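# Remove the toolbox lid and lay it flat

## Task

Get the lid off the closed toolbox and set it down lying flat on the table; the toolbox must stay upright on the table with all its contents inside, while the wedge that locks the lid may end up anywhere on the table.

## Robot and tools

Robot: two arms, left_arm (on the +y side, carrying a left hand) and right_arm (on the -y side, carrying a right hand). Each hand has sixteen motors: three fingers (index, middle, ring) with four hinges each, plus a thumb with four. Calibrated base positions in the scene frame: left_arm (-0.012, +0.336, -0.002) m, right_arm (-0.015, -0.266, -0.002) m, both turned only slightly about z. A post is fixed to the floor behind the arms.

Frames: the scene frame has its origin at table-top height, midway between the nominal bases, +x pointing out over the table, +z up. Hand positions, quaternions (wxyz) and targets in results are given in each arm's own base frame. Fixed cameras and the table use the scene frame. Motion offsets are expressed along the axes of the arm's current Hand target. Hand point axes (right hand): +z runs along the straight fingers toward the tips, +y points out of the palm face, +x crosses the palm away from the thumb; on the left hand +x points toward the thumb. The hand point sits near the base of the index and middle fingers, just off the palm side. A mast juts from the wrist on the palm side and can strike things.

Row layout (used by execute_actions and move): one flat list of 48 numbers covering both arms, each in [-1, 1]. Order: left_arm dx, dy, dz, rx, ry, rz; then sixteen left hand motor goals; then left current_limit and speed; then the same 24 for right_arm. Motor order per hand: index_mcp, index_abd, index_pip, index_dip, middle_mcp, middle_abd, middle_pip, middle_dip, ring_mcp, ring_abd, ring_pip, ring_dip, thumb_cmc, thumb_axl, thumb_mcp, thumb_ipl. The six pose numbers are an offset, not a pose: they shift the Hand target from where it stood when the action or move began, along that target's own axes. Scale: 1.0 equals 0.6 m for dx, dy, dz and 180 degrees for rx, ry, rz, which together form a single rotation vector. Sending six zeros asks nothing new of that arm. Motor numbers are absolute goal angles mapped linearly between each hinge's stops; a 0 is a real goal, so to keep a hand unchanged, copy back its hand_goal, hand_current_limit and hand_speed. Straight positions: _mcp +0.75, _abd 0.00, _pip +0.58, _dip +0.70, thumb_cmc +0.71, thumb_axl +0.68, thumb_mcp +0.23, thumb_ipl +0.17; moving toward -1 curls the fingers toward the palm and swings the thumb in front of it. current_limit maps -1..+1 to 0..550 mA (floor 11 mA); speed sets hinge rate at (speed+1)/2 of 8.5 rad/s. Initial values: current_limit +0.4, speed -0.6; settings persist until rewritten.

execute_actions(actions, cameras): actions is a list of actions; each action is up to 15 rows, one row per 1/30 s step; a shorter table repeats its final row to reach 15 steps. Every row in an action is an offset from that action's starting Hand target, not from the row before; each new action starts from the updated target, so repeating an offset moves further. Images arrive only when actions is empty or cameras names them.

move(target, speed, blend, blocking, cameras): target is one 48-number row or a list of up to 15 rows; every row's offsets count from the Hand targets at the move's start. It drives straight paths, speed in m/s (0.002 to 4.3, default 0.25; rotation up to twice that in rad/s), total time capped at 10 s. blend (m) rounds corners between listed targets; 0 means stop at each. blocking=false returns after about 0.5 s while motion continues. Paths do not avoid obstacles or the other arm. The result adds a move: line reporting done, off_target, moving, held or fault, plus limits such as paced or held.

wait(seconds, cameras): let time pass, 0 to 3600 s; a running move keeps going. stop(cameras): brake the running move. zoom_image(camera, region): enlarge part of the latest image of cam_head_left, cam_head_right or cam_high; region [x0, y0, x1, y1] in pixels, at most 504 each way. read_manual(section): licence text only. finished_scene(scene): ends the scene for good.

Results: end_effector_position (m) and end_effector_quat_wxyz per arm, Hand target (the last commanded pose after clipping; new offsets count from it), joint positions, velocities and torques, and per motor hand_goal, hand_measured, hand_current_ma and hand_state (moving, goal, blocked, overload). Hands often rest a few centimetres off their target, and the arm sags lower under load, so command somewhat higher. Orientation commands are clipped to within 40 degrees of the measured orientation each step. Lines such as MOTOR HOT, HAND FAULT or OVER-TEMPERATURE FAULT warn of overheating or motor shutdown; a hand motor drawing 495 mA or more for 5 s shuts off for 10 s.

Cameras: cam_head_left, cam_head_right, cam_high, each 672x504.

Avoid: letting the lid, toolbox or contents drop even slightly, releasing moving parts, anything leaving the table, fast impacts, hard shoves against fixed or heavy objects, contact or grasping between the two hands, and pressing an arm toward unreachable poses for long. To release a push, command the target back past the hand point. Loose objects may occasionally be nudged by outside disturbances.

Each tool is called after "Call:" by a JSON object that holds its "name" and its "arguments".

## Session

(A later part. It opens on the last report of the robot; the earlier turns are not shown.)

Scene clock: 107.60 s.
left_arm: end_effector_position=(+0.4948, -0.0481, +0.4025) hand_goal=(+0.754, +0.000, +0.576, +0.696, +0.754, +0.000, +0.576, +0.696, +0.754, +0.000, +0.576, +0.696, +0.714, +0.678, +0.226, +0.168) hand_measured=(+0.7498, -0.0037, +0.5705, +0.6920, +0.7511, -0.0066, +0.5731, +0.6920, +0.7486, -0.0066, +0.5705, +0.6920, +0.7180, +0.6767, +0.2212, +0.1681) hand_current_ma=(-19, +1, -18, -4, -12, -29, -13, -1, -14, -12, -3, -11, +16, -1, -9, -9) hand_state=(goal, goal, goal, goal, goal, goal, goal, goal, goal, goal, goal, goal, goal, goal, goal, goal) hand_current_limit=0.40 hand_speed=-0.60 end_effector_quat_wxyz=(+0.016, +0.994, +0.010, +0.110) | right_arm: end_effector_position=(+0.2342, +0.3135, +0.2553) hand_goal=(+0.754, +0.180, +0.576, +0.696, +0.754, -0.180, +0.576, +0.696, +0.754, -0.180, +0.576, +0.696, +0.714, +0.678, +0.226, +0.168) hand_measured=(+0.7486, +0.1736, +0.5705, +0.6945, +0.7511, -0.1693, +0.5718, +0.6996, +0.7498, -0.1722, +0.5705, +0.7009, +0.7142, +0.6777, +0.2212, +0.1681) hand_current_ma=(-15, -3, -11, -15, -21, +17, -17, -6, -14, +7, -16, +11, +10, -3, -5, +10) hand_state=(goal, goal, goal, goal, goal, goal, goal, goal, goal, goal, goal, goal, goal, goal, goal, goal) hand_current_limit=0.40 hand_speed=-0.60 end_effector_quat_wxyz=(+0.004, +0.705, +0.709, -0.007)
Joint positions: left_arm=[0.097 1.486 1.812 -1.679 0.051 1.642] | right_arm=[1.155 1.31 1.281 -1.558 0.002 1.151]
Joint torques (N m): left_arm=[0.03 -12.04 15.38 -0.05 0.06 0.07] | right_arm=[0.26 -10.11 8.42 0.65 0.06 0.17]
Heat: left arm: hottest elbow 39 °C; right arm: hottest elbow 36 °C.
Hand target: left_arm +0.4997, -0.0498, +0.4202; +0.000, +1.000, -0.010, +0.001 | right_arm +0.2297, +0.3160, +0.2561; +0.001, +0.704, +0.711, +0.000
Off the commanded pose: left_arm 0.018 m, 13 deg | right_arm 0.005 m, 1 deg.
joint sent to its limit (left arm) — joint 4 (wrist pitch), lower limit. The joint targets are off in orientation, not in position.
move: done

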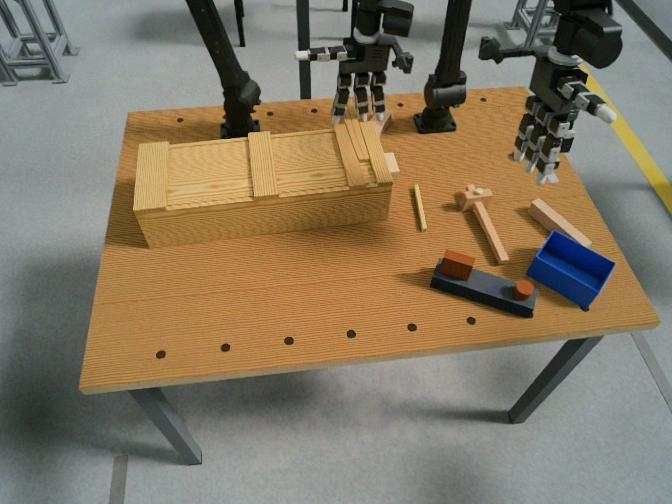

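Call:
{"name": "move", "arguments": {"target": [[0,0,0,0,0,0,0.754,0,0.576,0.696,0.754,0,0.576,0.696,0.754,0,0.576,0.696,0.714,0.678,0.226,0.168,0.4,-0.6,0,0,0,0,0,0,0.754,-0.2,0.576,0.696,0.754,0.2,0.576,0.696,0.754,-0.18,0.576,0.696,0.714,0.678,0.226,0.168,0.4,-0.85]], "cameras": ["cam_high","cam_head_left"], "speed": [0.05]}}

Call:
{"name": "zoom_image", "arguments": {"camera": "cam_high", "region": [310, 80, 400, 170]}}

Call:
{"name": "zoom_image", "arguments": {"camera": "cam_head_left", "region": [260, 280, 350, 400]}}

Scene clock: 108.43 s.
left_arm: end_effector_position=(+0.4948, -0.0481, +0.4025) hand_goal=(+0.754, +0.000, +0.576, +0.696, +0.754, +0.000, +0.576, +0.696, +0.754, +0.000, +0.576, +0.696, +0.714, +0.678, +0.226, +0.168) hand_measured=(+0.7498, -0.0052, +0.5705, +0.6920, +0.7511, -0.0066, +0.5731, +0.6920, +0.7486, -0.0081, +0.5718, +0.6920, +0.7180, +0.6767, +0.2222, +0.1672) hand_current_ma=(-25, -13, -16, -7, -4, -24, -10, -4, -4, -6, +2, -8, +18, -4, -15, -4) hand_state=(goal, goal, goal, goal, goal, goal, goal, goal, goal, goal, goal, goal, goal, goal, goal, goal) hand_current_limit=0.40 hand_speed=-0.60 end_effector_quat_wxyz=(+0.016, +0.994, +0.010, +0.110) | right_arm: end_effector_position=(+0.2343, +0.3136, +0.2553) hand_goal=(+0.754, -0.200, +0.576, +0.696, +0.754, +0.200, +0.576, +0.696, +0.754, -0.180, +0.576, +0.696, +0.714, +0.678, +0.226, +0.168) hand_measured=(+0.7486, +0.0549, +0.5705, +0.6932, +0.7511, -0.0638, +0.5718, +0.6996, +0.7486, -0.1707, +0.5718, +0.7009, +0.7129, +0.6767, +0.2222, +0.1681) hand_current_ma=(-10, +275, -12, -17, -14, -286, -18, -2, -12, +8, -8, +22, -2, -9, -4, +7) hand_state=(goal, moving, goal, goal, goal, moving, goal, goal, goal, goal, goal, goal, goal, goal, goal, goal) hand_current_limit=0.40 hand_speed=-0.85 end_effector_quat_wxyz=(+0.004, +0.705, +0.709, -0.007)
Joint positions: left_arm=[0.097 1.486 1.812 -1.679 0.051 1.642] | right_arm=[1.155 1.31 1.281 -1.558 0.002 1.151]
Joint torques (N m): left_arm=[0.03 -12.1 15.38 -0.06 0.06 0.07] | right_arm=[-0.67 -9.93 8.49 0.62 0.04 0.13]
Heat: left arm: hottest elbow 39 °C; right arm: hottest elbow 36 °C.
Hand target: left_arm +0.4997, -0.0498, +0.4202; +0.000, +1.000, -0.010, +0.001 | right_arm +0.2297, +0.3161, +0.2561; +0.001, +0.704, +0.711, +0.000
Off the commanded pose: left_arm 0.018 m, 13 deg | right_arm 0.005 m, 1 deg.
joint sent to its limit (left arm) — joint 4 (wrist pitch), lower limit. The joint targets are off in orientation, not in position.
move: done
Images, in order (width x height): cam_head_left 672x504, cam_high 672x504.

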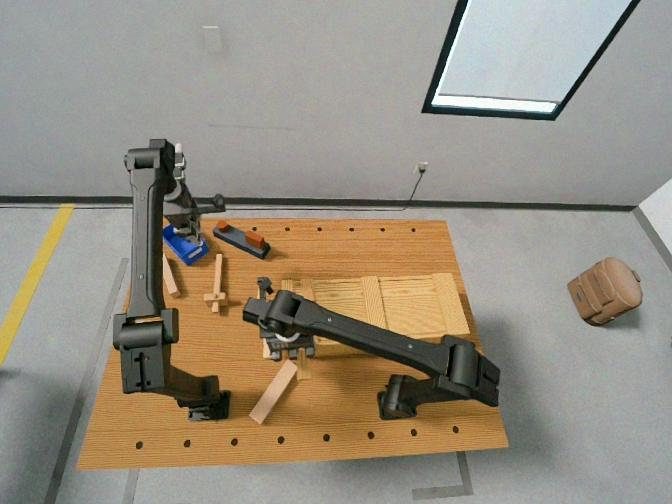

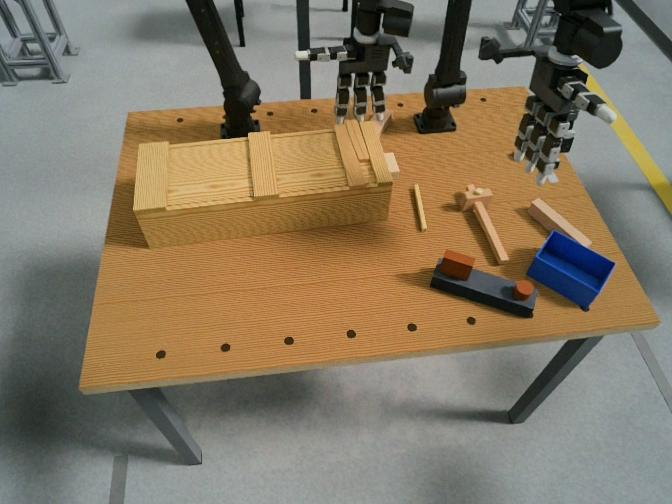

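Scaled by 5.600 from the camera's image (finer frame: 960x720).

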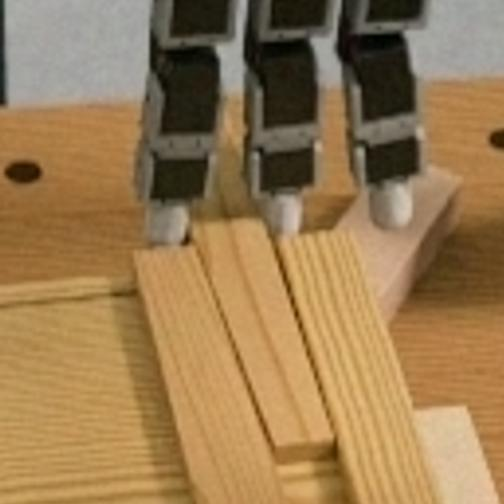

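Scaled by 4.200 from the camera's image (finer frame: 960x720).

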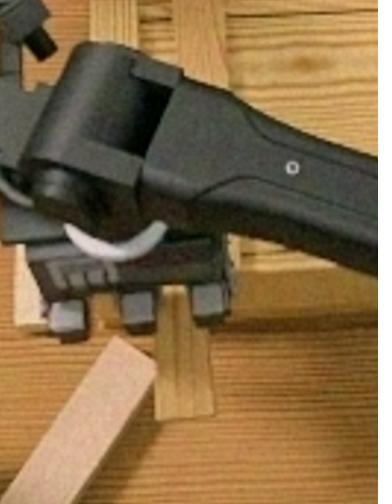

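Call:
{"name": "move", "arguments": {"target": [[0,0,0,0,0,0,0.754,0,0.576,0.696,0.754,0,0.576,0.696,0.754,0,0.576,0.696,0.714,0.678,0.226,0.168,0.4,-0.6,0,-0.06,0,0,0,0,0.754,-0.2,0.576,0.696,0.754,0.2,0.576,0.696,0.754,-0.18,0.576,0.696,0.714,0.678,0.226,0.168,0.5,-0.85]], "cameras": ["cam_high","cam_head_left"], "speed": [0.06]}}

Call:
{"name": "zoom_image", "arguments": {"camera": "cam_high", "region": [310, 80, 400, 170]}}

Call:
{"name": "zoom_image", "arguments": {"camera": "cam_head_left", "region": [260, 280, 350, 400]}}

Scene clock: 110.03 s.
left_arm: end_effector_position=(+0.4948, -0.0481, +0.4025) hand_goal=(+0.754, +0.000, +0.576, +0.696, +0.754, +0.000, +0.576, +0.696, +0.754, +0.000, +0.576, +0.696, +0.714, +0.678, +0.226, +0.168) hand_measured=(+0.7498, -0.0037, +0.5705, +0.6920, +0.7511, -0.0066, +0.5731, +0.6920, +0.7486, -0.0081, +0.5705, +0.6920, +0.7180, +0.6777, +0.2222, +0.1681) hand_current_ma=(-19, -7, -16, -9, -13, -22, -7, -15, -8, +0, -8, -16, +16, -17, -21, -1) hand_state=(goal, goal, goal, goal, goal, goal, goal, goal, goal, goal, goal, goal, goal, goal, goal, goal) hand_current_limit=0.40 hand_speed=-0.60 end_effector_quat_wxyz=(+0.016, +0.994, +0.010, +0.110) | right_arm: end_effector_position=(+0.1989, +0.3151, +0.2543) hand_goal=(+0.754, -0.200, +0.576, +0.696, +0.754, +0.200, +0.576, +0.696, +0.754, -0.180, +0.576, +0.696, +0.714, +0.678, +0.226, +0.168) hand_measured=(+0.7462, +0.0520, +0.5718, +0.6920, +0.7511, -0.0638, +0.5744, +0.6920, +0.7486, -0.1722, +0.5718, +0.7009, +0.7129, +0.6767, +0.2212, +0.1681) hand_current_ma=(-12, +414, -11, -16, +0, -414, -18, -17, -8, +9, -12, +18, +2, -4, -4, +10) hand_state=(goal, blocked, goal, goal, goal, blocked, goal, goal, goal, goal, goal, goal, goal, goal, goal, goal) hand_current_limit=0.50 hand_speed=-0.85 end_effector_quat_wxyz=(+0.004, +0.705, +0.709, -0.006)
Joint positions: left_arm=[0.097 1.486 1.812 -1.679 0.051 1.642] | right_arm=[1.247 1.279 1.251 -1.557 0.002 1.243]
Joint torques (N m): left_arm=[0.03 -12.04 15.38 -0.06 0.06 0.07] | right_arm=[0.15 -9.41 8.49 0.51 0.05 0.15]
Heat: left arm: hottest elbow 39 °C; right arm: hottest elbow 36 °C.
Hand target: left_arm +0.4997, -0.0498, +0.4202; +0.000, +1.000, -0.010, +0.001 | right_arm +0.1938, +0.3157, +0.2562; +0.000, +0.704, +0.711, +0.000
Off the commanded pose: left_arm 0.018 m, 13 deg | right_arm 0.006 m, 1 deg.
joint sent to its limit (left arm) — joint 4 (wrist pitch), lower limit. The joint targets are off in orientation, not in position.
move: done
Images, in order (width x height): cam_head_left 672x504, cam_high 672x504.

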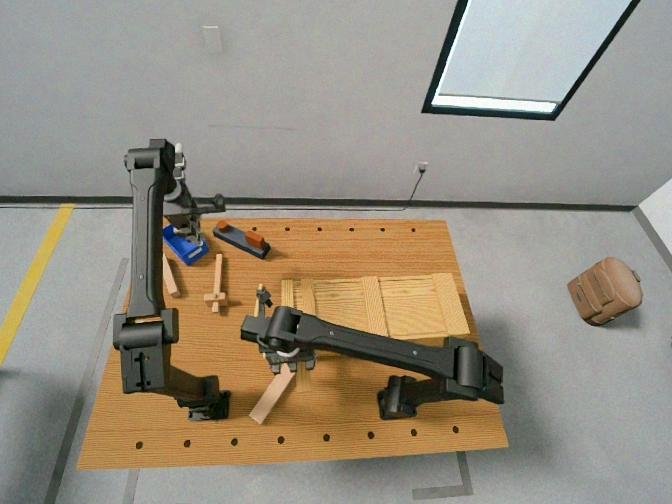

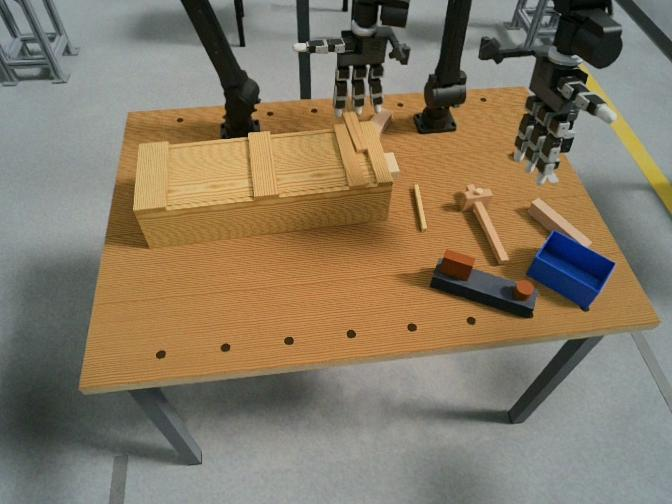

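Scaled by 5.600 from the camera's image (finer frame: 960x720).

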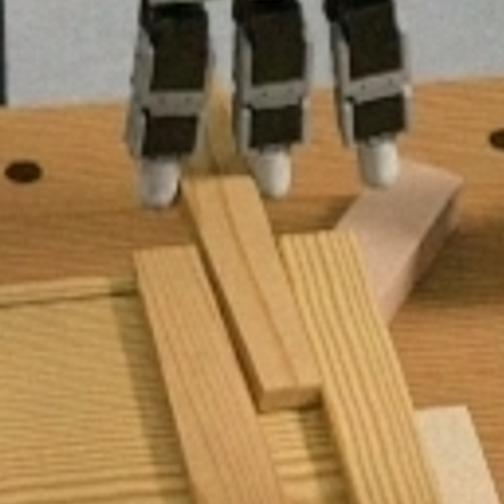

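Scaled by 4.200 from the camera's image (finer frame: 960x720).

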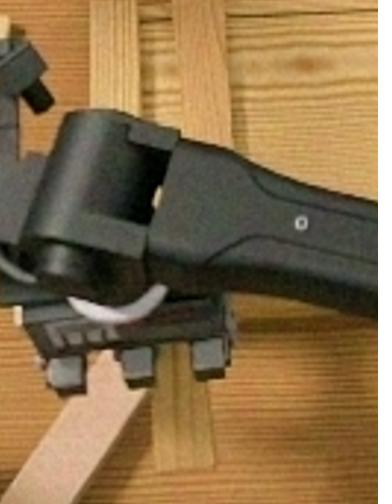

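Call:
{"name": "move", "arguments": {"target": [[0,0,0,0,0,0,0.754,0,0.576,0.696,0.754,0,0.576,0.696,0.754,0,0.576,0.696,0.714,0.678,0.226,0.168,0.4,-0.6,-0.004,-0.1,0,0,0,0,0.754,-0.2,0.576,0.696,0.754,0.2,0.576,0.696,0.754,-0.18,0.576,0.696,0.714,0.678,0.226,0.168,0.5,-0.85]], "cameras": ["cam_high","cam_head_left"], "speed": [0.06]}}

Call:
{"name": "zoom_image", "arguments": {"camera": "cam_high", "region": [310, 80, 400, 170]}}

Call:
{"name": "zoom_image", "arguments": {"camera": "cam_head_left", "region": [260, 280, 370, 430]}}

Scene clock: 111.97 s.
left_arm: end_effector_position=(+0.4948, -0.0481, +0.4025) hand_goal=(+0.754, +0.000, +0.576, +0.696, +0.754, +0.000, +0.576, +0.696, +0.754, +0.000, +0.576, +0.696, +0.714, +0.678, +0.226, +0.168) hand_measured=(+0.7498, -0.0037, +0.5705, +0.6920, +0.7511, -0.0066, +0.5731, +0.6920, +0.7486, -0.0081, +0.5718, +0.6920, +0.7180, +0.6777, +0.2222, +0.1681) hand_current_ma=(-9, -9, -27, -18, +2, -16, -17, -17, -11, -2, +1, -18, +27, -9, -12, -7) hand_state=(goal, goal, goal, goal, goal, goal, goal, goal, goal, goal, goal, goal, goal, goal, goal, goal) hand_current_limit=0.40 hand_speed=-0.60 end_effector_quat_wxyz=(+0.016, +0.994, +0.010, +0.110) | right_arm: end_effector_position=(+0.1387, +0.3145, +0.2543) hand_goal=(+0.754, -0.200, +0.576, +0.696, +0.754, +0.200, +0.576, +0.696, +0.754, -0.180, +0.576, +0.696, +0.714, +0.678, +0.226, +0.168) hand_measured=(+0.7462, +0.0520, +0.5718, +0.6920, +0.7511, -0.0638, +0.5731, +0.6907, +0.7486, -0.1707, +0.5705, +0.7009, +0.7192, +0.6777, +0.2212, +0.1672) hand_current_ma=(-9, +403, -4, -21, -16, -404, -19, -6, -15, +12, -13, +12, +21, +0, -12, +7) hand_state=(goal, blocked, goal, goal, goal, blocked, goal, goal, goal, goal, goal, goal, goal, goal, goal, goal) hand_current_limit=0.50 hand_speed=-0.85 end_effector_quat_wxyz=(+0.003, +0.705, +0.709, -0.004)
Joint positions: left_arm=[0.097 1.486 1.812 -1.679 0.051 1.642] | right_arm=[1.415 1.236 1.213 -1.557 0.001 1.41]
Joint torques (N m): left_arm=[0.03 -12.04 15.38 -0.05 0.06 0.07] | right_arm=[-0.5 -8.88 8.51 0.32 0.08 0.13]
Heat: left arm: hottest elbow 39 °C; right arm: hottest elbow 36 °C.
Hand target: left_arm +0.4997, -0.0498, +0.4202; +0.000, +1.000, -0.010, +0.001 | right_arm +0.1338, +0.3127, +0.2560; +0.001, +0.704, +0.711, +0.000
Off the commanded pose: left_arm 0.018 m, 13 deg | right_arm 0.005 m, 1 deg.
joint sent to its limit (left arm) — joint 4 (wrist pitch), lower limit. The joint targets are off in orientation, not in position.
move: done
Images, in order (width x height): cam_head_left 672x504, cam_high 672x504.

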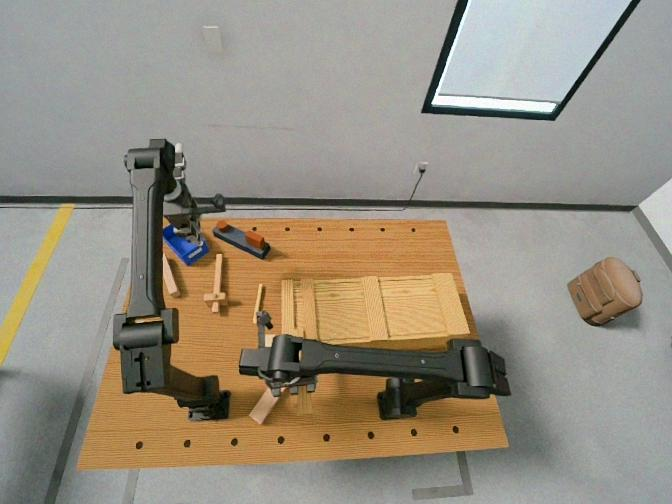

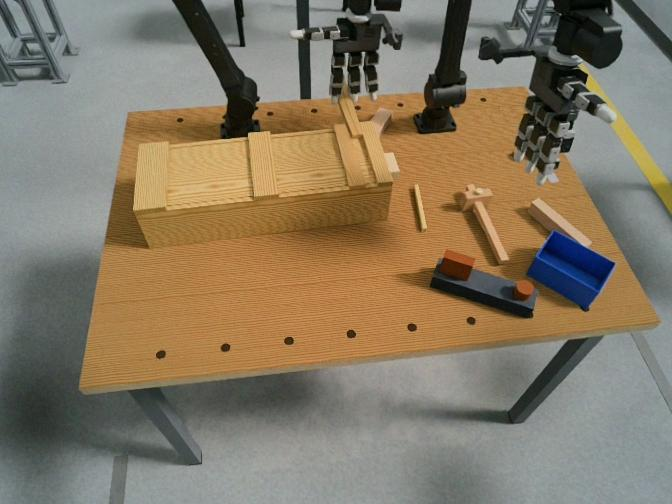

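Scaled by 5.600 from the camera's image (finer frame: 960x720).

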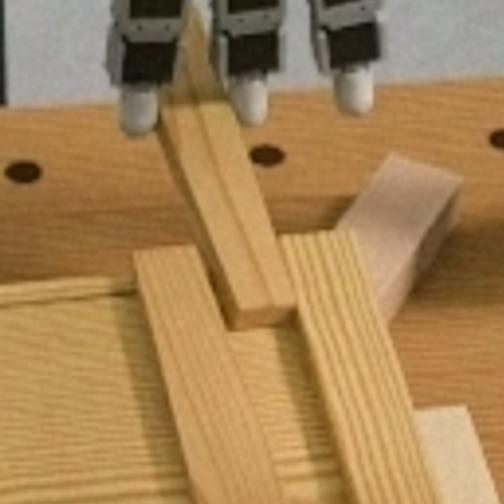

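Scaled by 3.360 from the camera's image (finer frame: 960x720).

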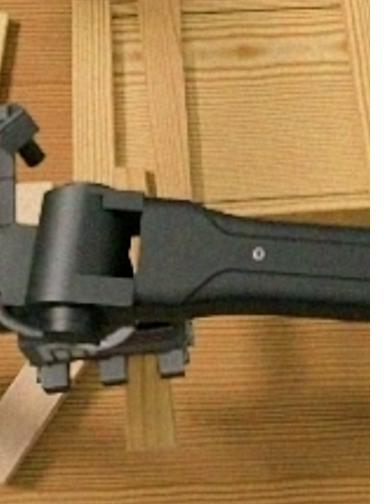

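Call:
{"name": "move", "arguments": {"target": [[0,0,0,0,0,0,0.754,0,0.576,0.696,0.754,0,0.576,0.696,0.754,0,0.576,0.696,0.714,0.678,0.226,0.168,0.4,-0.6,0,-0.1,0,0,0,0,0.754,-0.2,0.576,0.696,0.754,0.2,0.576,0.696,0.754,-0.18,0.576,0.696,0.714,0.678,0.226,0.168,0.5,-0.85]], "cameras": ["cam_high","cam_head_left"], "speed": [0.06]}}

Call:
{"name": "zoom_image", "arguments": {"camera": "cam_high", "region": [310, 50, 400, 170]}}

Call:
{"name": "zoom_image", "arguments": {"camera": "cam_head_left", "region": [230, 300, 360, 450]}}

Scene clock: 114.23 s.
left_arm: end_effector_position=(+0.4948, -0.0481, +0.4025) hand_goal=(+0.754, +0.000, +0.576, +0.696, +0.754, +0.000, +0.576, +0.696, +0.754, +0.000, +0.576, +0.696, +0.714, +0.678, +0.226, +0.168) hand_measured=(+0.7498, -0.0037, +0.5705, +0.6920, +0.7511, -0.0066, +0.5731, +0.6920, +0.7486, -0.0081, +0.5705, +0.6907, +0.7180, +0.6777, +0.2222, +0.1672) hand_current_ma=(-24, -12, -19, -7, -8, -27, -10, -17, -18, +2, +2, -25, +19, -7, -14, -7) hand_state=(goal, goal, goal, goal, goal, goal, goal, goal, goal, goal, goal, goal, goal, goal, goal, goal) hand_current_limit=0.40 hand_speed=-0.60 end_effector_quat_wxyz=(+0.016, +0.994, +0.010, +0.110) | right_arm: end_effector_position=(+0.0778, +0.3149, +0.2540) hand_goal=(+0.754, -0.200, +0.576, +0.696, +0.754, +0.200, +0.576, +0.696, +0.754, -0.180, +0.576, +0.696, +0.714, +0.678, +0.226, +0.168) hand_measured=(+0.7619, +0.0446, +0.5834, +0.7022, +0.7450, -0.0653, +0.5718, +0.6907, +0.7486, -0.1722, +0.5705, +0.7009, +0.7192, +0.6777, +0.2212, +0.1681) hand_current_ma=(+12, +410, +14, +5, -23, -415, -18, -16, -17, +17, -3, +16, +18, -1, -8, +4) hand_state=(goal, blocked, goal, goal, goal, blocked, goal, goal, goal, goal, goal, goal, goal, goal, goal, goal) hand_current_limit=0.50 hand_speed=-0.85 end_effector_quat_wxyz=(+0.003, +0.705, +0.709, -0.003)
Joint positions: left_arm=[0.097 1.486 1.812 -1.679 0.051 1.642] | right_arm=[1.593 1.225 1.203 -1.557 -0.001 1.588]
Joint torques (N m): left_arm=[-0.03 -12.04 15.39 -0.06 0.06 0.07] | right_arm=[-0.21 -8.82 8.59 0.18 0.15 0.1]
Heat: left arm: hottest elbow 40 °C; right arm: hottest elbow 36 °C.
Hand target: left_arm +0.4997, -0.0498, +0.4202; +0.000, +1.000, -0.010, +0.001 | right_arm +0.0738, +0.3121, +0.2560; +0.000, +0.704, +0.711, +0.000
Off the commanded pose: left_arm 0.018 m, 13 deg | right_arm 0.005 m, 1 deg.
joint sent to its limit (left arm) — joint 4 (wrist pitch), lower limit. The joint targets are off in orientation, not in position.
move: done
Images, in order (width x height): cam_head_left 672x504, cam_high 672x504.

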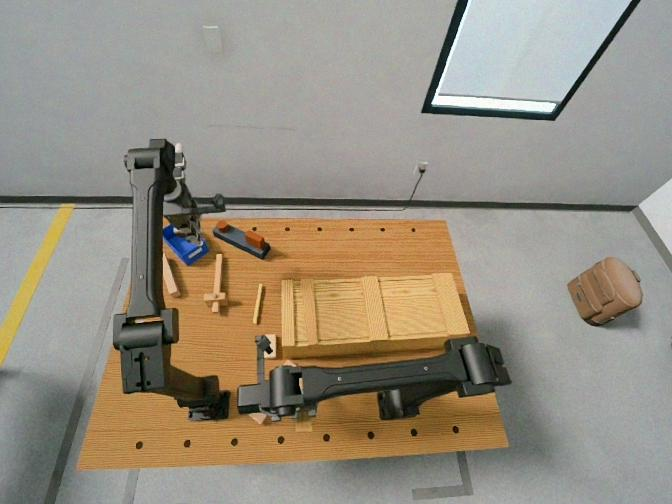

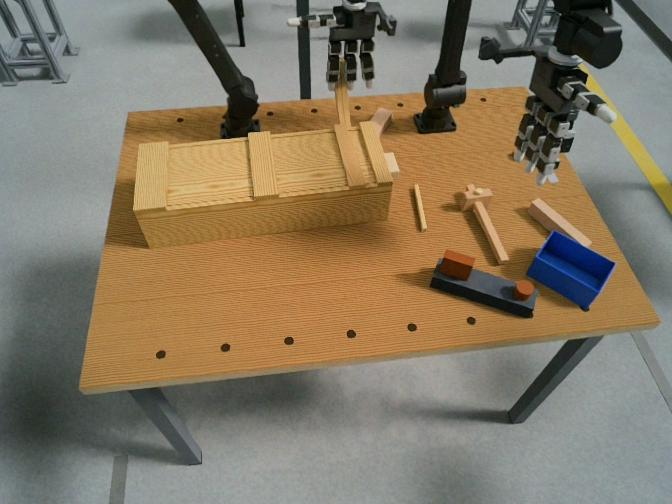

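Scaled by 4.200 from the camera's image (finer frame: 960x720).

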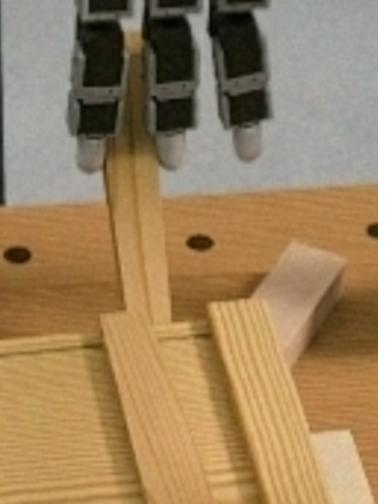

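Scaled by 3.360 from the camera's image (finer frame: 960x720).

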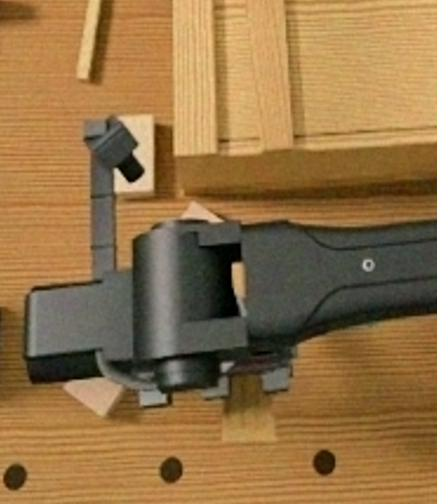

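Call:
{"name": "move", "arguments": {"target": [[0,0,0,0,0,0,0.754,0,0.576,0.696,0.754,0,0.576,0.696,0.754,0,0.576,0.696,0.714,0.678,0.226,0.168,0.4,-0.6,-0.05,-0.03,-0.01,0,0,0,0.754,-0.2,0.576,0.696,0.754,0.2,0.576,0.696,0.754,-0.18,0.576,0.696,0.714,0.678,0.226,0.168,0.5,-0.85],[0,0,0,0,0,0,0.754,0,0.576,0.696,0.754,0,0.576,0.696,0.754,0,0.576,0.696,0.714,0.678,0.226,0.168,0.4,-0.6,-0.05,-0.03,0.17,0,0,0,0.754,-0.2,0.576,0.696,0.754,0.2,0.576,0.696,0.754,-0.18,0.576,0.696,0.714,0.678,0.226,0.168,0.5,-0.85]], "cameras": ["cam_high","cam_head_left","cam_head_right"], "speed": [0.08,0.12]}}

Call:
{"name": "zoom_image", "arguments": {"camera": "cam_high", "region": [290, 50, 420, 200]}}

Call:
{"name": "zoom_image", "arguments": {"camera": "cam_head_left", "region": [230, 300, 360, 450]}}

Scene clock: 117.33 s.
left_arm: end_effector_position=(+0.4948, -0.0481, +0.4025) hand_goal=(+0.754, +0.000, +0.576, +0.696, +0.754, +0.000, +0.576, +0.696, +0.754, +0.000, +0.576, +0.696, +0.714, +0.678, +0.226, +0.168) hand_measured=(+0.7498, -0.0037, +0.5705, +0.6920, +0.7511, -0.0066, +0.5731, +0.6920, +0.7486, -0.0081, +0.5718, +0.6920, +0.7180, +0.6767, +0.2222, +0.1681) hand_current_ma=(-11, -3, -12, +7, -18, -30, -21, +0, -15, -11, +4, -8, +17, -14, -14, -10) hand_state=(goal, goal, goal, goal, goal, goal, goal, goal, goal, goal, goal, goal, goal, goal, goal, goal) hand_current_limit=0.40 hand_speed=-0.60 end_effector_quat_wxyz=(+0.016, +0.994, +0.010, +0.110) | right_arm: end_effector_position=(+0.0601, +0.2801, +0.1572) hand_goal=(+0.754, -0.200, +0.576, +0.696, +0.754, +0.200, +0.576, +0.696, +0.754, -0.180, +0.576, +0.696, +0.714, +0.678, +0.226, +0.168) hand_measured=(+0.7619, +0.0417, +0.5847, +0.7022, +0.7414, -0.0653, +0.5693, +0.6907, +0.7486, -0.1722, +0.5718, +0.7009, +0.7192, +0.6777, +0.2212, +0.1681) hand_current_ma=(+15, +406, +15, +10, -31, -412, -17, -8, -11, +7, -13, +13, +11, -8, -11, +12) hand_state=(goal, blocked, goal, goal, goal, blocked, goal, goal, goal, goal, goal, goal, goal, goal, goal, goal) hand_current_limit=0.50 hand_speed=-0.85 end_effector_quat_wxyz=(+0.002, +0.706, +0.708, -0.001)
Joint positions: left_arm=[0.097 1.486 1.812 -1.679 0.051 1.642] | right_arm=[1.655 1.169 0.901 -1.308 0 1.651]
Joint torques (N m): left_arm=[0.03 -12.1 15.38 -0.05 0.06 0.07] | right_arm=[0.09 -6.07 8.42 0.66 0.14 0.13]
Heat: left arm: hottest elbow 40 °C; right arm: hottest elbow 35 °C.
Hand target: left_arm +0.4997, -0.0498, +0.4202; +0.000, +1.000, -0.010, +0.001 | right_arm +0.0562, +0.2818, +0.1539; +0.001, +0.704, +0.711, +0.000
Off the commanded pose: left_arm 0.018 m, 13 deg | right_arm 0.005 m, 0 deg.
joint sent to its limit (left arm) — joint 4 (wrist pitch), lower limit. The joint targets are off in orientation, not in position.
move: done

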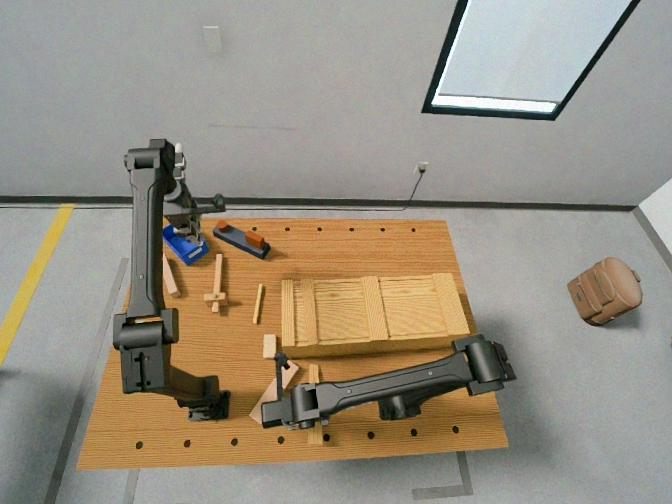

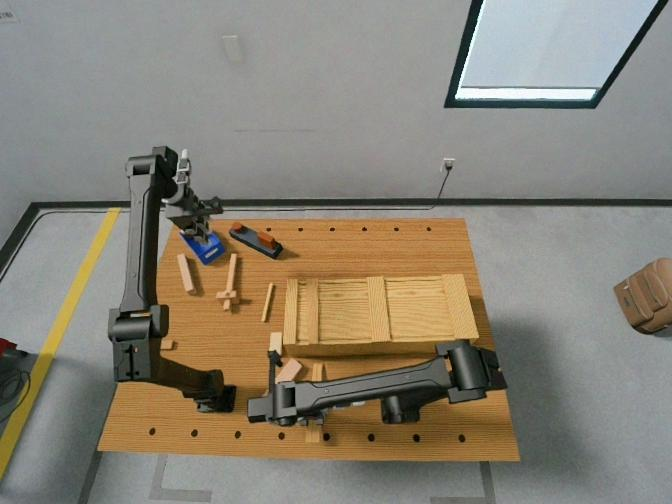

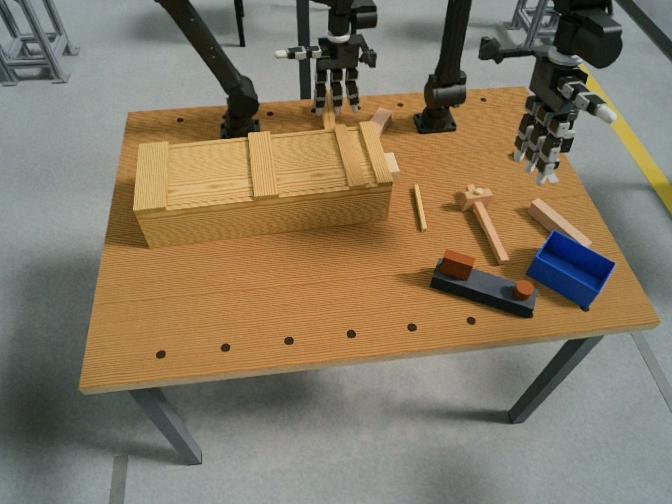

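Scaled by 3.360 from the camera's image (finer frame: 960x720).

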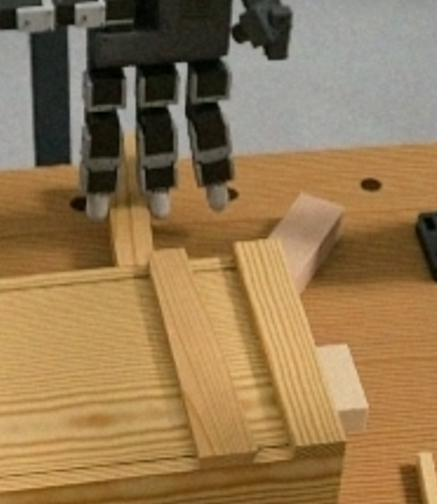

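Scaled by 3.360 from the camera's image (finer frame: 960x720).

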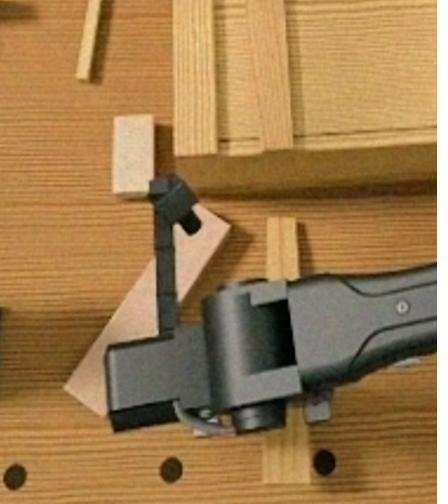

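Call:
{"name": "move", "arguments": {"target": [[0,0,0,0,0,0,0.754,0,0.576,0.696,0.754,0,0.576,0.696,0.754,0,0.576,0.696,0.714,0.678,0.226,0.168,0.4,-0.6,0,0,0.05,0,0,0,0.754,-0.2,0.576,0.696,0.754,0.2,0.576,0.696,0.754,-0.18,0.576,0.696,0.714,0.678,0.226,0.168,0.5,-0.85]], "cameras": ["cam_high","cam_head_left"], "speed": [0.06]}}

Call:
{"name": "zoom_image", "arguments": {"camera": "cam_head_left", "region": [230, 340, 360, 470]}}

Scene clock: 118.57 s.
left_arm: end_effector_position=(+0.4948, -0.0481, +0.4025) hand_goal=(+0.754, +0.000, +0.576, +0.696, +0.754, +0.000, +0.576, +0.696, +0.754, +0.000, +0.576, +0.696, +0.714, +0.678, +0.226, +0.168) hand_measured=(+0.7498, -0.0037, +0.5705, +0.6907, +0.7511, -0.0066, +0.5731, +0.6920, +0.7486, -0.0081, +0.5718, +0.6907, +0.7180, +0.6767, +0.2212, +0.1672) hand_current_ma=(-19, -2, -20, +8, -20, -24, -12, -9, -3, -4, -1, -11, +12, -6, -13, -2) hand_state=(goal, goal, goal, goal, goal, goal, goal, goal, goal, goal, goal, goal, goal, goal, goal, goal) hand_current_limit=0.40 hand_speed=-0.60 end_effector_quat_wxyz=(+0.016, +0.994, +0.010, +0.110) | right_arm: end_effector_position=(+0.0601, +0.2806, +0.1278) hand_goal=(+0.754, -0.200, +0.576, +0.696, +0.754, +0.200, +0.576, +0.696, +0.754, -0.180, +0.576, +0.696, +0.714, +0.678, +0.226, +0.168) hand_measured=(+0.7643, +0.0417, +0.5834, +0.7022, +0.7402, -0.0638, +0.5693, +0.6907, +0.7486, -0.1722, +0.5718, +0.7009, +0.7192, +0.6767, +0.2212, +0.1681) hand_current_ma=(+23, +407, +8, -1, -34, -409, -23, -14, -9, +6, -8, +14, +19, -8, -12, +4) hand_state=(goal, blocked, goal, goal, goal, blocked, goal, goal, goal, goal, goal, goal, goal, goal, goal, goal) hand_current_limit=0.50 hand_speed=-0.85 end_effector_quat_wxyz=(+0.001, +0.706, +0.708, -0.001)
Joint positions: left_arm=[0.097 1.486 1.812 -1.679 0.051 1.642] | right_arm=[1.655 1.196 0.842 -1.219 0 1.651]
Joint torques (N m): left_arm=[0.03 -12.04 15.39 -0.06 0.06 0.07] | right_arm=[-0.21 -6.07 8.06 0.61 0.1 0.14]
Heat: left arm: hottest elbow 41 °C; right arm: hottest elbow 35 °C.
Hand target: left_arm +0.4997, -0.0498, +0.4202; +0.000, +1.000, -0.010, +0.001 | right_arm +0.0562, +0.2818, +0.1240; +0.001, +0.704, +0.711, +0.000
Off the commanded pose: left_arm 0.018 m, 13 deg | right_arm 0.006 m, 0 deg.
joint sent to its limit (left arm) — joint 4 (wrist pitch), lower limit. The joint targets are off in orientation, not in position.
move: done
Images, in order (width x height): cam_head_left 672x504, cam_high 672x504.

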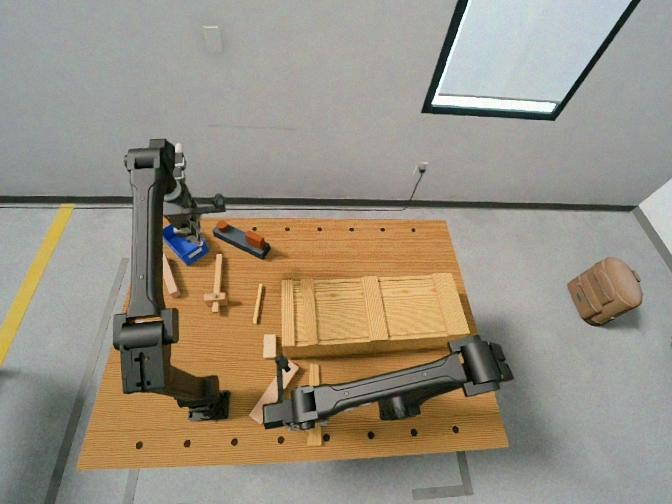

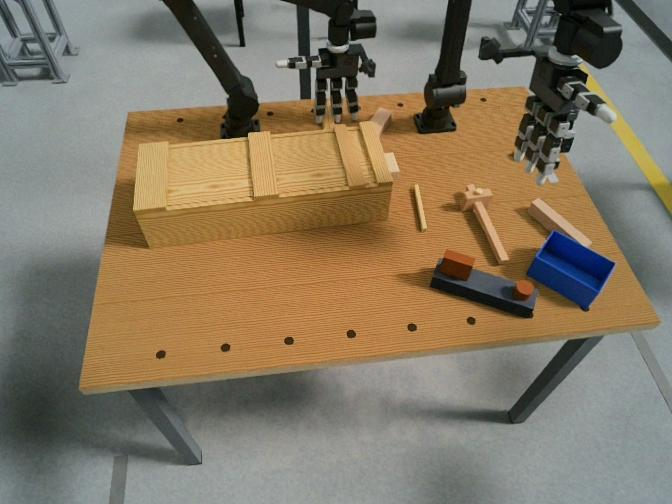

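Scaled by 3.877 from the camera's image (finer frame: 960x720).

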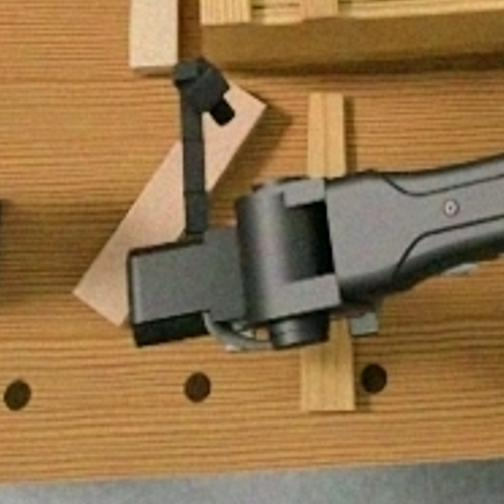

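Call:
{"name": "move", "arguments": {"target": [[0,0,0,0,0,0,0.754,0,0.576,0.696,0.754,0,0.576,0.696,0.754,0,0.576,0.696,0.714,0.678,0.226,0.168,0.4,-0.6,0,0,0.01,0,0,0,0.754,-0.2,0.576,0.696,0.754,0.2,0.576,0.696,0.754,-0.18,0.576,0.696,0.714,0.678,0.226,0.168,0.5,-0.85]], "cameras": [], "speed": [0.03]}}

Scene clock: 119.17 s.
left_arm: end_effector_position=(+0.4948, -0.0481, +0.4025) hand_goal=(+0.754, +0.000, +0.576, +0.696, +0.754, +0.000, +0.576, +0.696, +0.754, +0.000, +0.576, +0.696, +0.714, +0.678, +0.226, +0.168) hand_measured=(+0.7498, -0.0037, +0.5705, +0.6920, +0.7511, -0.0066, +0.5731, +0.6920, +0.7486, -0.0066, +0.5718, +0.6920, +0.7180, +0.6777, +0.2222, +0.1672) hand_current_ma=(-30, -8, -14, -9, -9, -20, +2, -12, -8, +1, -11, -18, +8, +3, -5, -9) hand_state=(goal, goal, goal, goal, goal, goal, goal, goal, goal, goal, goal, goal, goal, goal, goal, goal) hand_current_limit=0.40 hand_speed=-0.60 end_effector_quat_wxyz=(+0.016, +0.994, +0.010, +0.110) | right_arm: end_effector_position=(+0.0600, +0.2814, +0.1260) hand_goal=(+0.754, -0.200, +0.576, +0.696, +0.754, +0.200, +0.576, +0.696, +0.754, -0.180, +0.576, +0.696, +0.714, +0.678, +0.226, +0.168) hand_measured=(+0.7643, +0.0402, +0.5834, +0.7022, +0.7390, -0.0638, +0.5680, +0.6907, +0.7486, -0.1707, +0.5718, +0.7009, +0.7192, +0.6777, +0.2212, +0.1681) hand_current_ma=(+22, +400, +18, -2, -33, -418, -24, -21, -11, +6, -13, +17, +17, -4, -8, -5) hand_state=(goal, blocked, goal, goal, goal, blocked, goal, goal, goal, goal, goal, goal, goal, goal, goal, goal) hand_current_limit=0.50 hand_speed=-0.85 end_effector_quat_wxyz=(-0.001, +0.706, +0.708, +0.001)
Joint positions: left_arm=[0.097 1.486 1.812 -1.679 0.051 1.642] | right_arm=[1.655 1.196 0.837 -1.209 0 1.651]
Joint torques (N m): left_arm=[0.03 -12.04 15.39 -0.05 0.06 0.07] | right_arm=[-0.15 -5.89 7.46 0.91 0.11 0.12]
Heat: left arm: hottest elbow 41 °C; right arm: hottest elbow 35 °C.
Hand target: left_arm +0.4997, -0.0498, +0.4202; +0.000, +1.000, -0.010, +0.001 | right_arm +0.0562, +0.2819, +0.1179; +0.001, +0.704, +0.711, +0.000
Off the commanded pose: left_arm 0.018 m, 13 deg | right_arm 0.009 m, 0 deg.
joint sent to its limit (left arm) — joint 4 (wrist pitch), lower limit. The joint targets are off in orientation, not in position.
move: done

Call:
{"name": "move", "arguments": {"target": [[0,0,0,0,0,0,0.754,0,0.576,0.696,0.754,0,0.576,0.696,0.754,0,0.576,0.696,0.714,0.678,0.226,0.168,0.4,-0.6,0,0,-0.008,0,0,0,0.754,0.18,0.576,0.696,0.754,-0.18,0.576,0.696,0.754,-0.18,0.576,0.696,0.714,0.678,0.226,0.168,0.5,-0.85],[0,0,0,0,0,0,0.754,0,0.576,0.696,0.754,0,0.576,0.696,0.754,0,0.576,0.696,0.714,0.678,0.226,0.168,0.4,-0.6,0,0,-0.45,0,0,0,0.754,0.18,0.576,0.696,0.754,-0.18,0.576,0.696,0.754,-0.18,0.576,0.696,0.714,0.678,0.226,0.168,0.4,-0.6]], "cameras": ["all"], "speed": [0.03,0.25]}}

Call:
{"name": "zoom_image", "arguments": {"camera": "cam_head_left", "region": [270, 250, 490, 370]}}

Call:
{"name": "zoom_image", "arguments": {"camera": "cam_high", "region": [120, 110, 420, 250]}}

Scene clock: 122.63 s.
left_arm: end_effector_position=(+0.4948, -0.0481, +0.4025) hand_goal=(+0.754, +0.000, +0.576, +0.696, +0.754, +0.000, +0.576, +0.696, +0.754, +0.000, +0.576, +0.696, +0.714, +0.678, +0.226, +0.168) hand_measured=(+0.7498, -0.0037, +0.5705, +0.6920, +0.7511, -0.0066, +0.5731, +0.6920, +0.7498, -0.0081, +0.5718, +0.6920, +0.7180, +0.6777, +0.2212, +0.1672) hand_current_ma=(-8, -13, -14, -8, -8, -27, -11, -2, -7, -4, -6, -17, +9, -6, -14, -10) hand_state=(goal, goal, goal, goal, goal, goal, goal, goal, goal, goal, goal, goal, goal, goal, goal, goal) hand_current_limit=0.40 hand_speed=-0.60 end_effector_quat_wxyz=(+0.016, +0.994, +0.010, +0.110) | right_arm: end_effector_position=(+0.0605, +0.2782, +0.3709) hand_goal=(+0.754, +0.180, +0.576, +0.696, +0.754, -0.180, +0.576, +0.696, +0.754, -0.180, +0.576, +0.696, +0.714, +0.678, +0.226, +0.168) hand_measured=(+0.7547, +0.1780, +0.5705, +0.6996, +0.7462, -0.1722, +0.5705, +0.6907, +0.7486, -0.1737, +0.5705, +0.7009, +0.7192, +0.6777, +0.2212, +0.1672) hand_current_ma=(+1, -15, -18, -5, -17, +6, -28, -17, -14, +17, -9, +13, +16, +4, -11, -2) hand_state=(goal, goal, goal, goal, goal, goal, goal, goal, goal, goal, goal, goal, goal, goal, goal, goal) hand_current_limit=0.40 hand_speed=-0.60 end_effector_quat_wxyz=(-0.071, +0.703, +0.701, +0.097)
Joint positions: left_arm=[0.097 1.486 1.812 -1.679 0.051 1.642] | right_arm=[1.69 1.025 1.357 -1.669 0.064 1.685]
Joint torques (N m): left_arm=[0.03 -12.1 15.38 -0.05 0.06 0.07] | right_arm=[-0.09 -4.48 13.46 0.18 0.24 0.13]
Heat: left arm: hottest elbow 41 °C; right arm: hottest elbow 35 °C.
Hand target: left_arm +0.4997, -0.0498, +0.4202; +0.000, +1.000, -0.010, +0.001 | right_arm +0.0559, +0.2820, +0.3880; +0.000, +0.704, +0.711, +0.000
Off the commanded pose: left_arm 0.018 m, 13 deg | right_arm 0.018 m, 14 deg.
joint sent to its limit (left arm) — joint 4 (wrist pitch), lower limit. The joint targets are off in orientation, not in position.
joint sent to its limit (right arm) — joint 4 (wrist pitch), lower limit. The joint targets are off in orientation, not in position.
move: off_target (right_arm); target 2's new numbers were sent with right_arm's hand 0.018 m and 14 deg from that target

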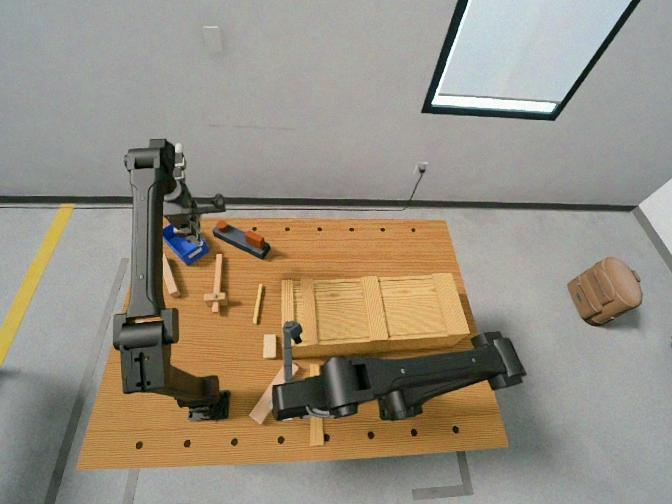

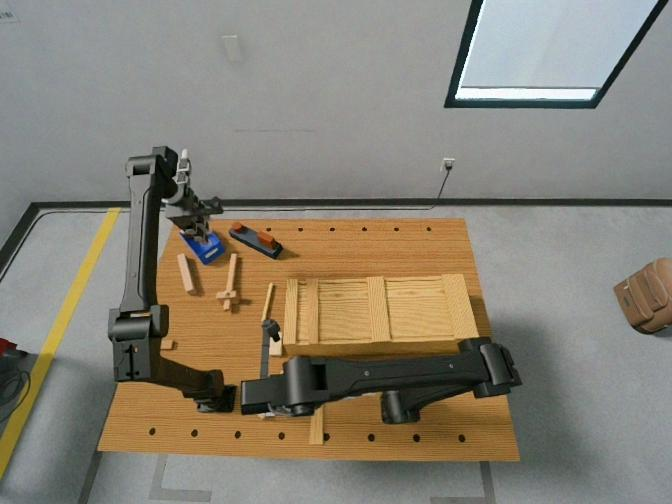

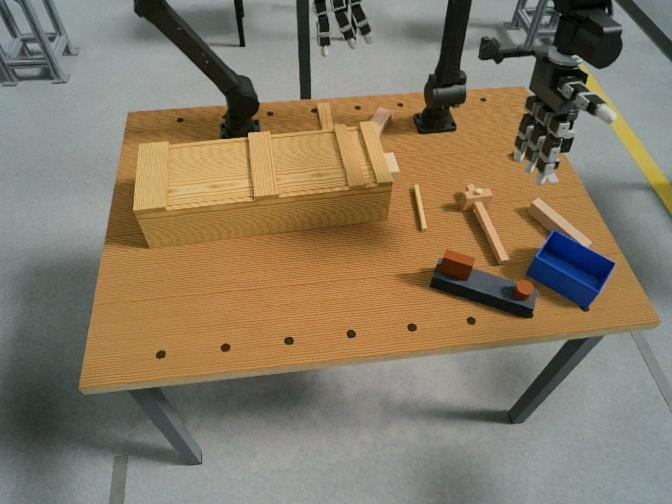

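Scaled by 2.291 from the camera's image (finer frame: 960x720).

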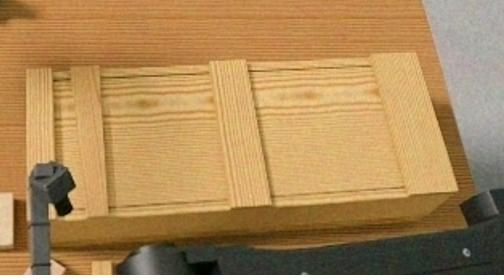

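Scaled by 1.680 from the camera's image (finer frame: 960x720).

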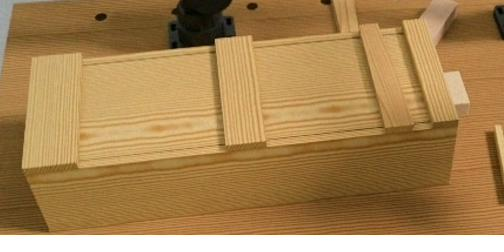

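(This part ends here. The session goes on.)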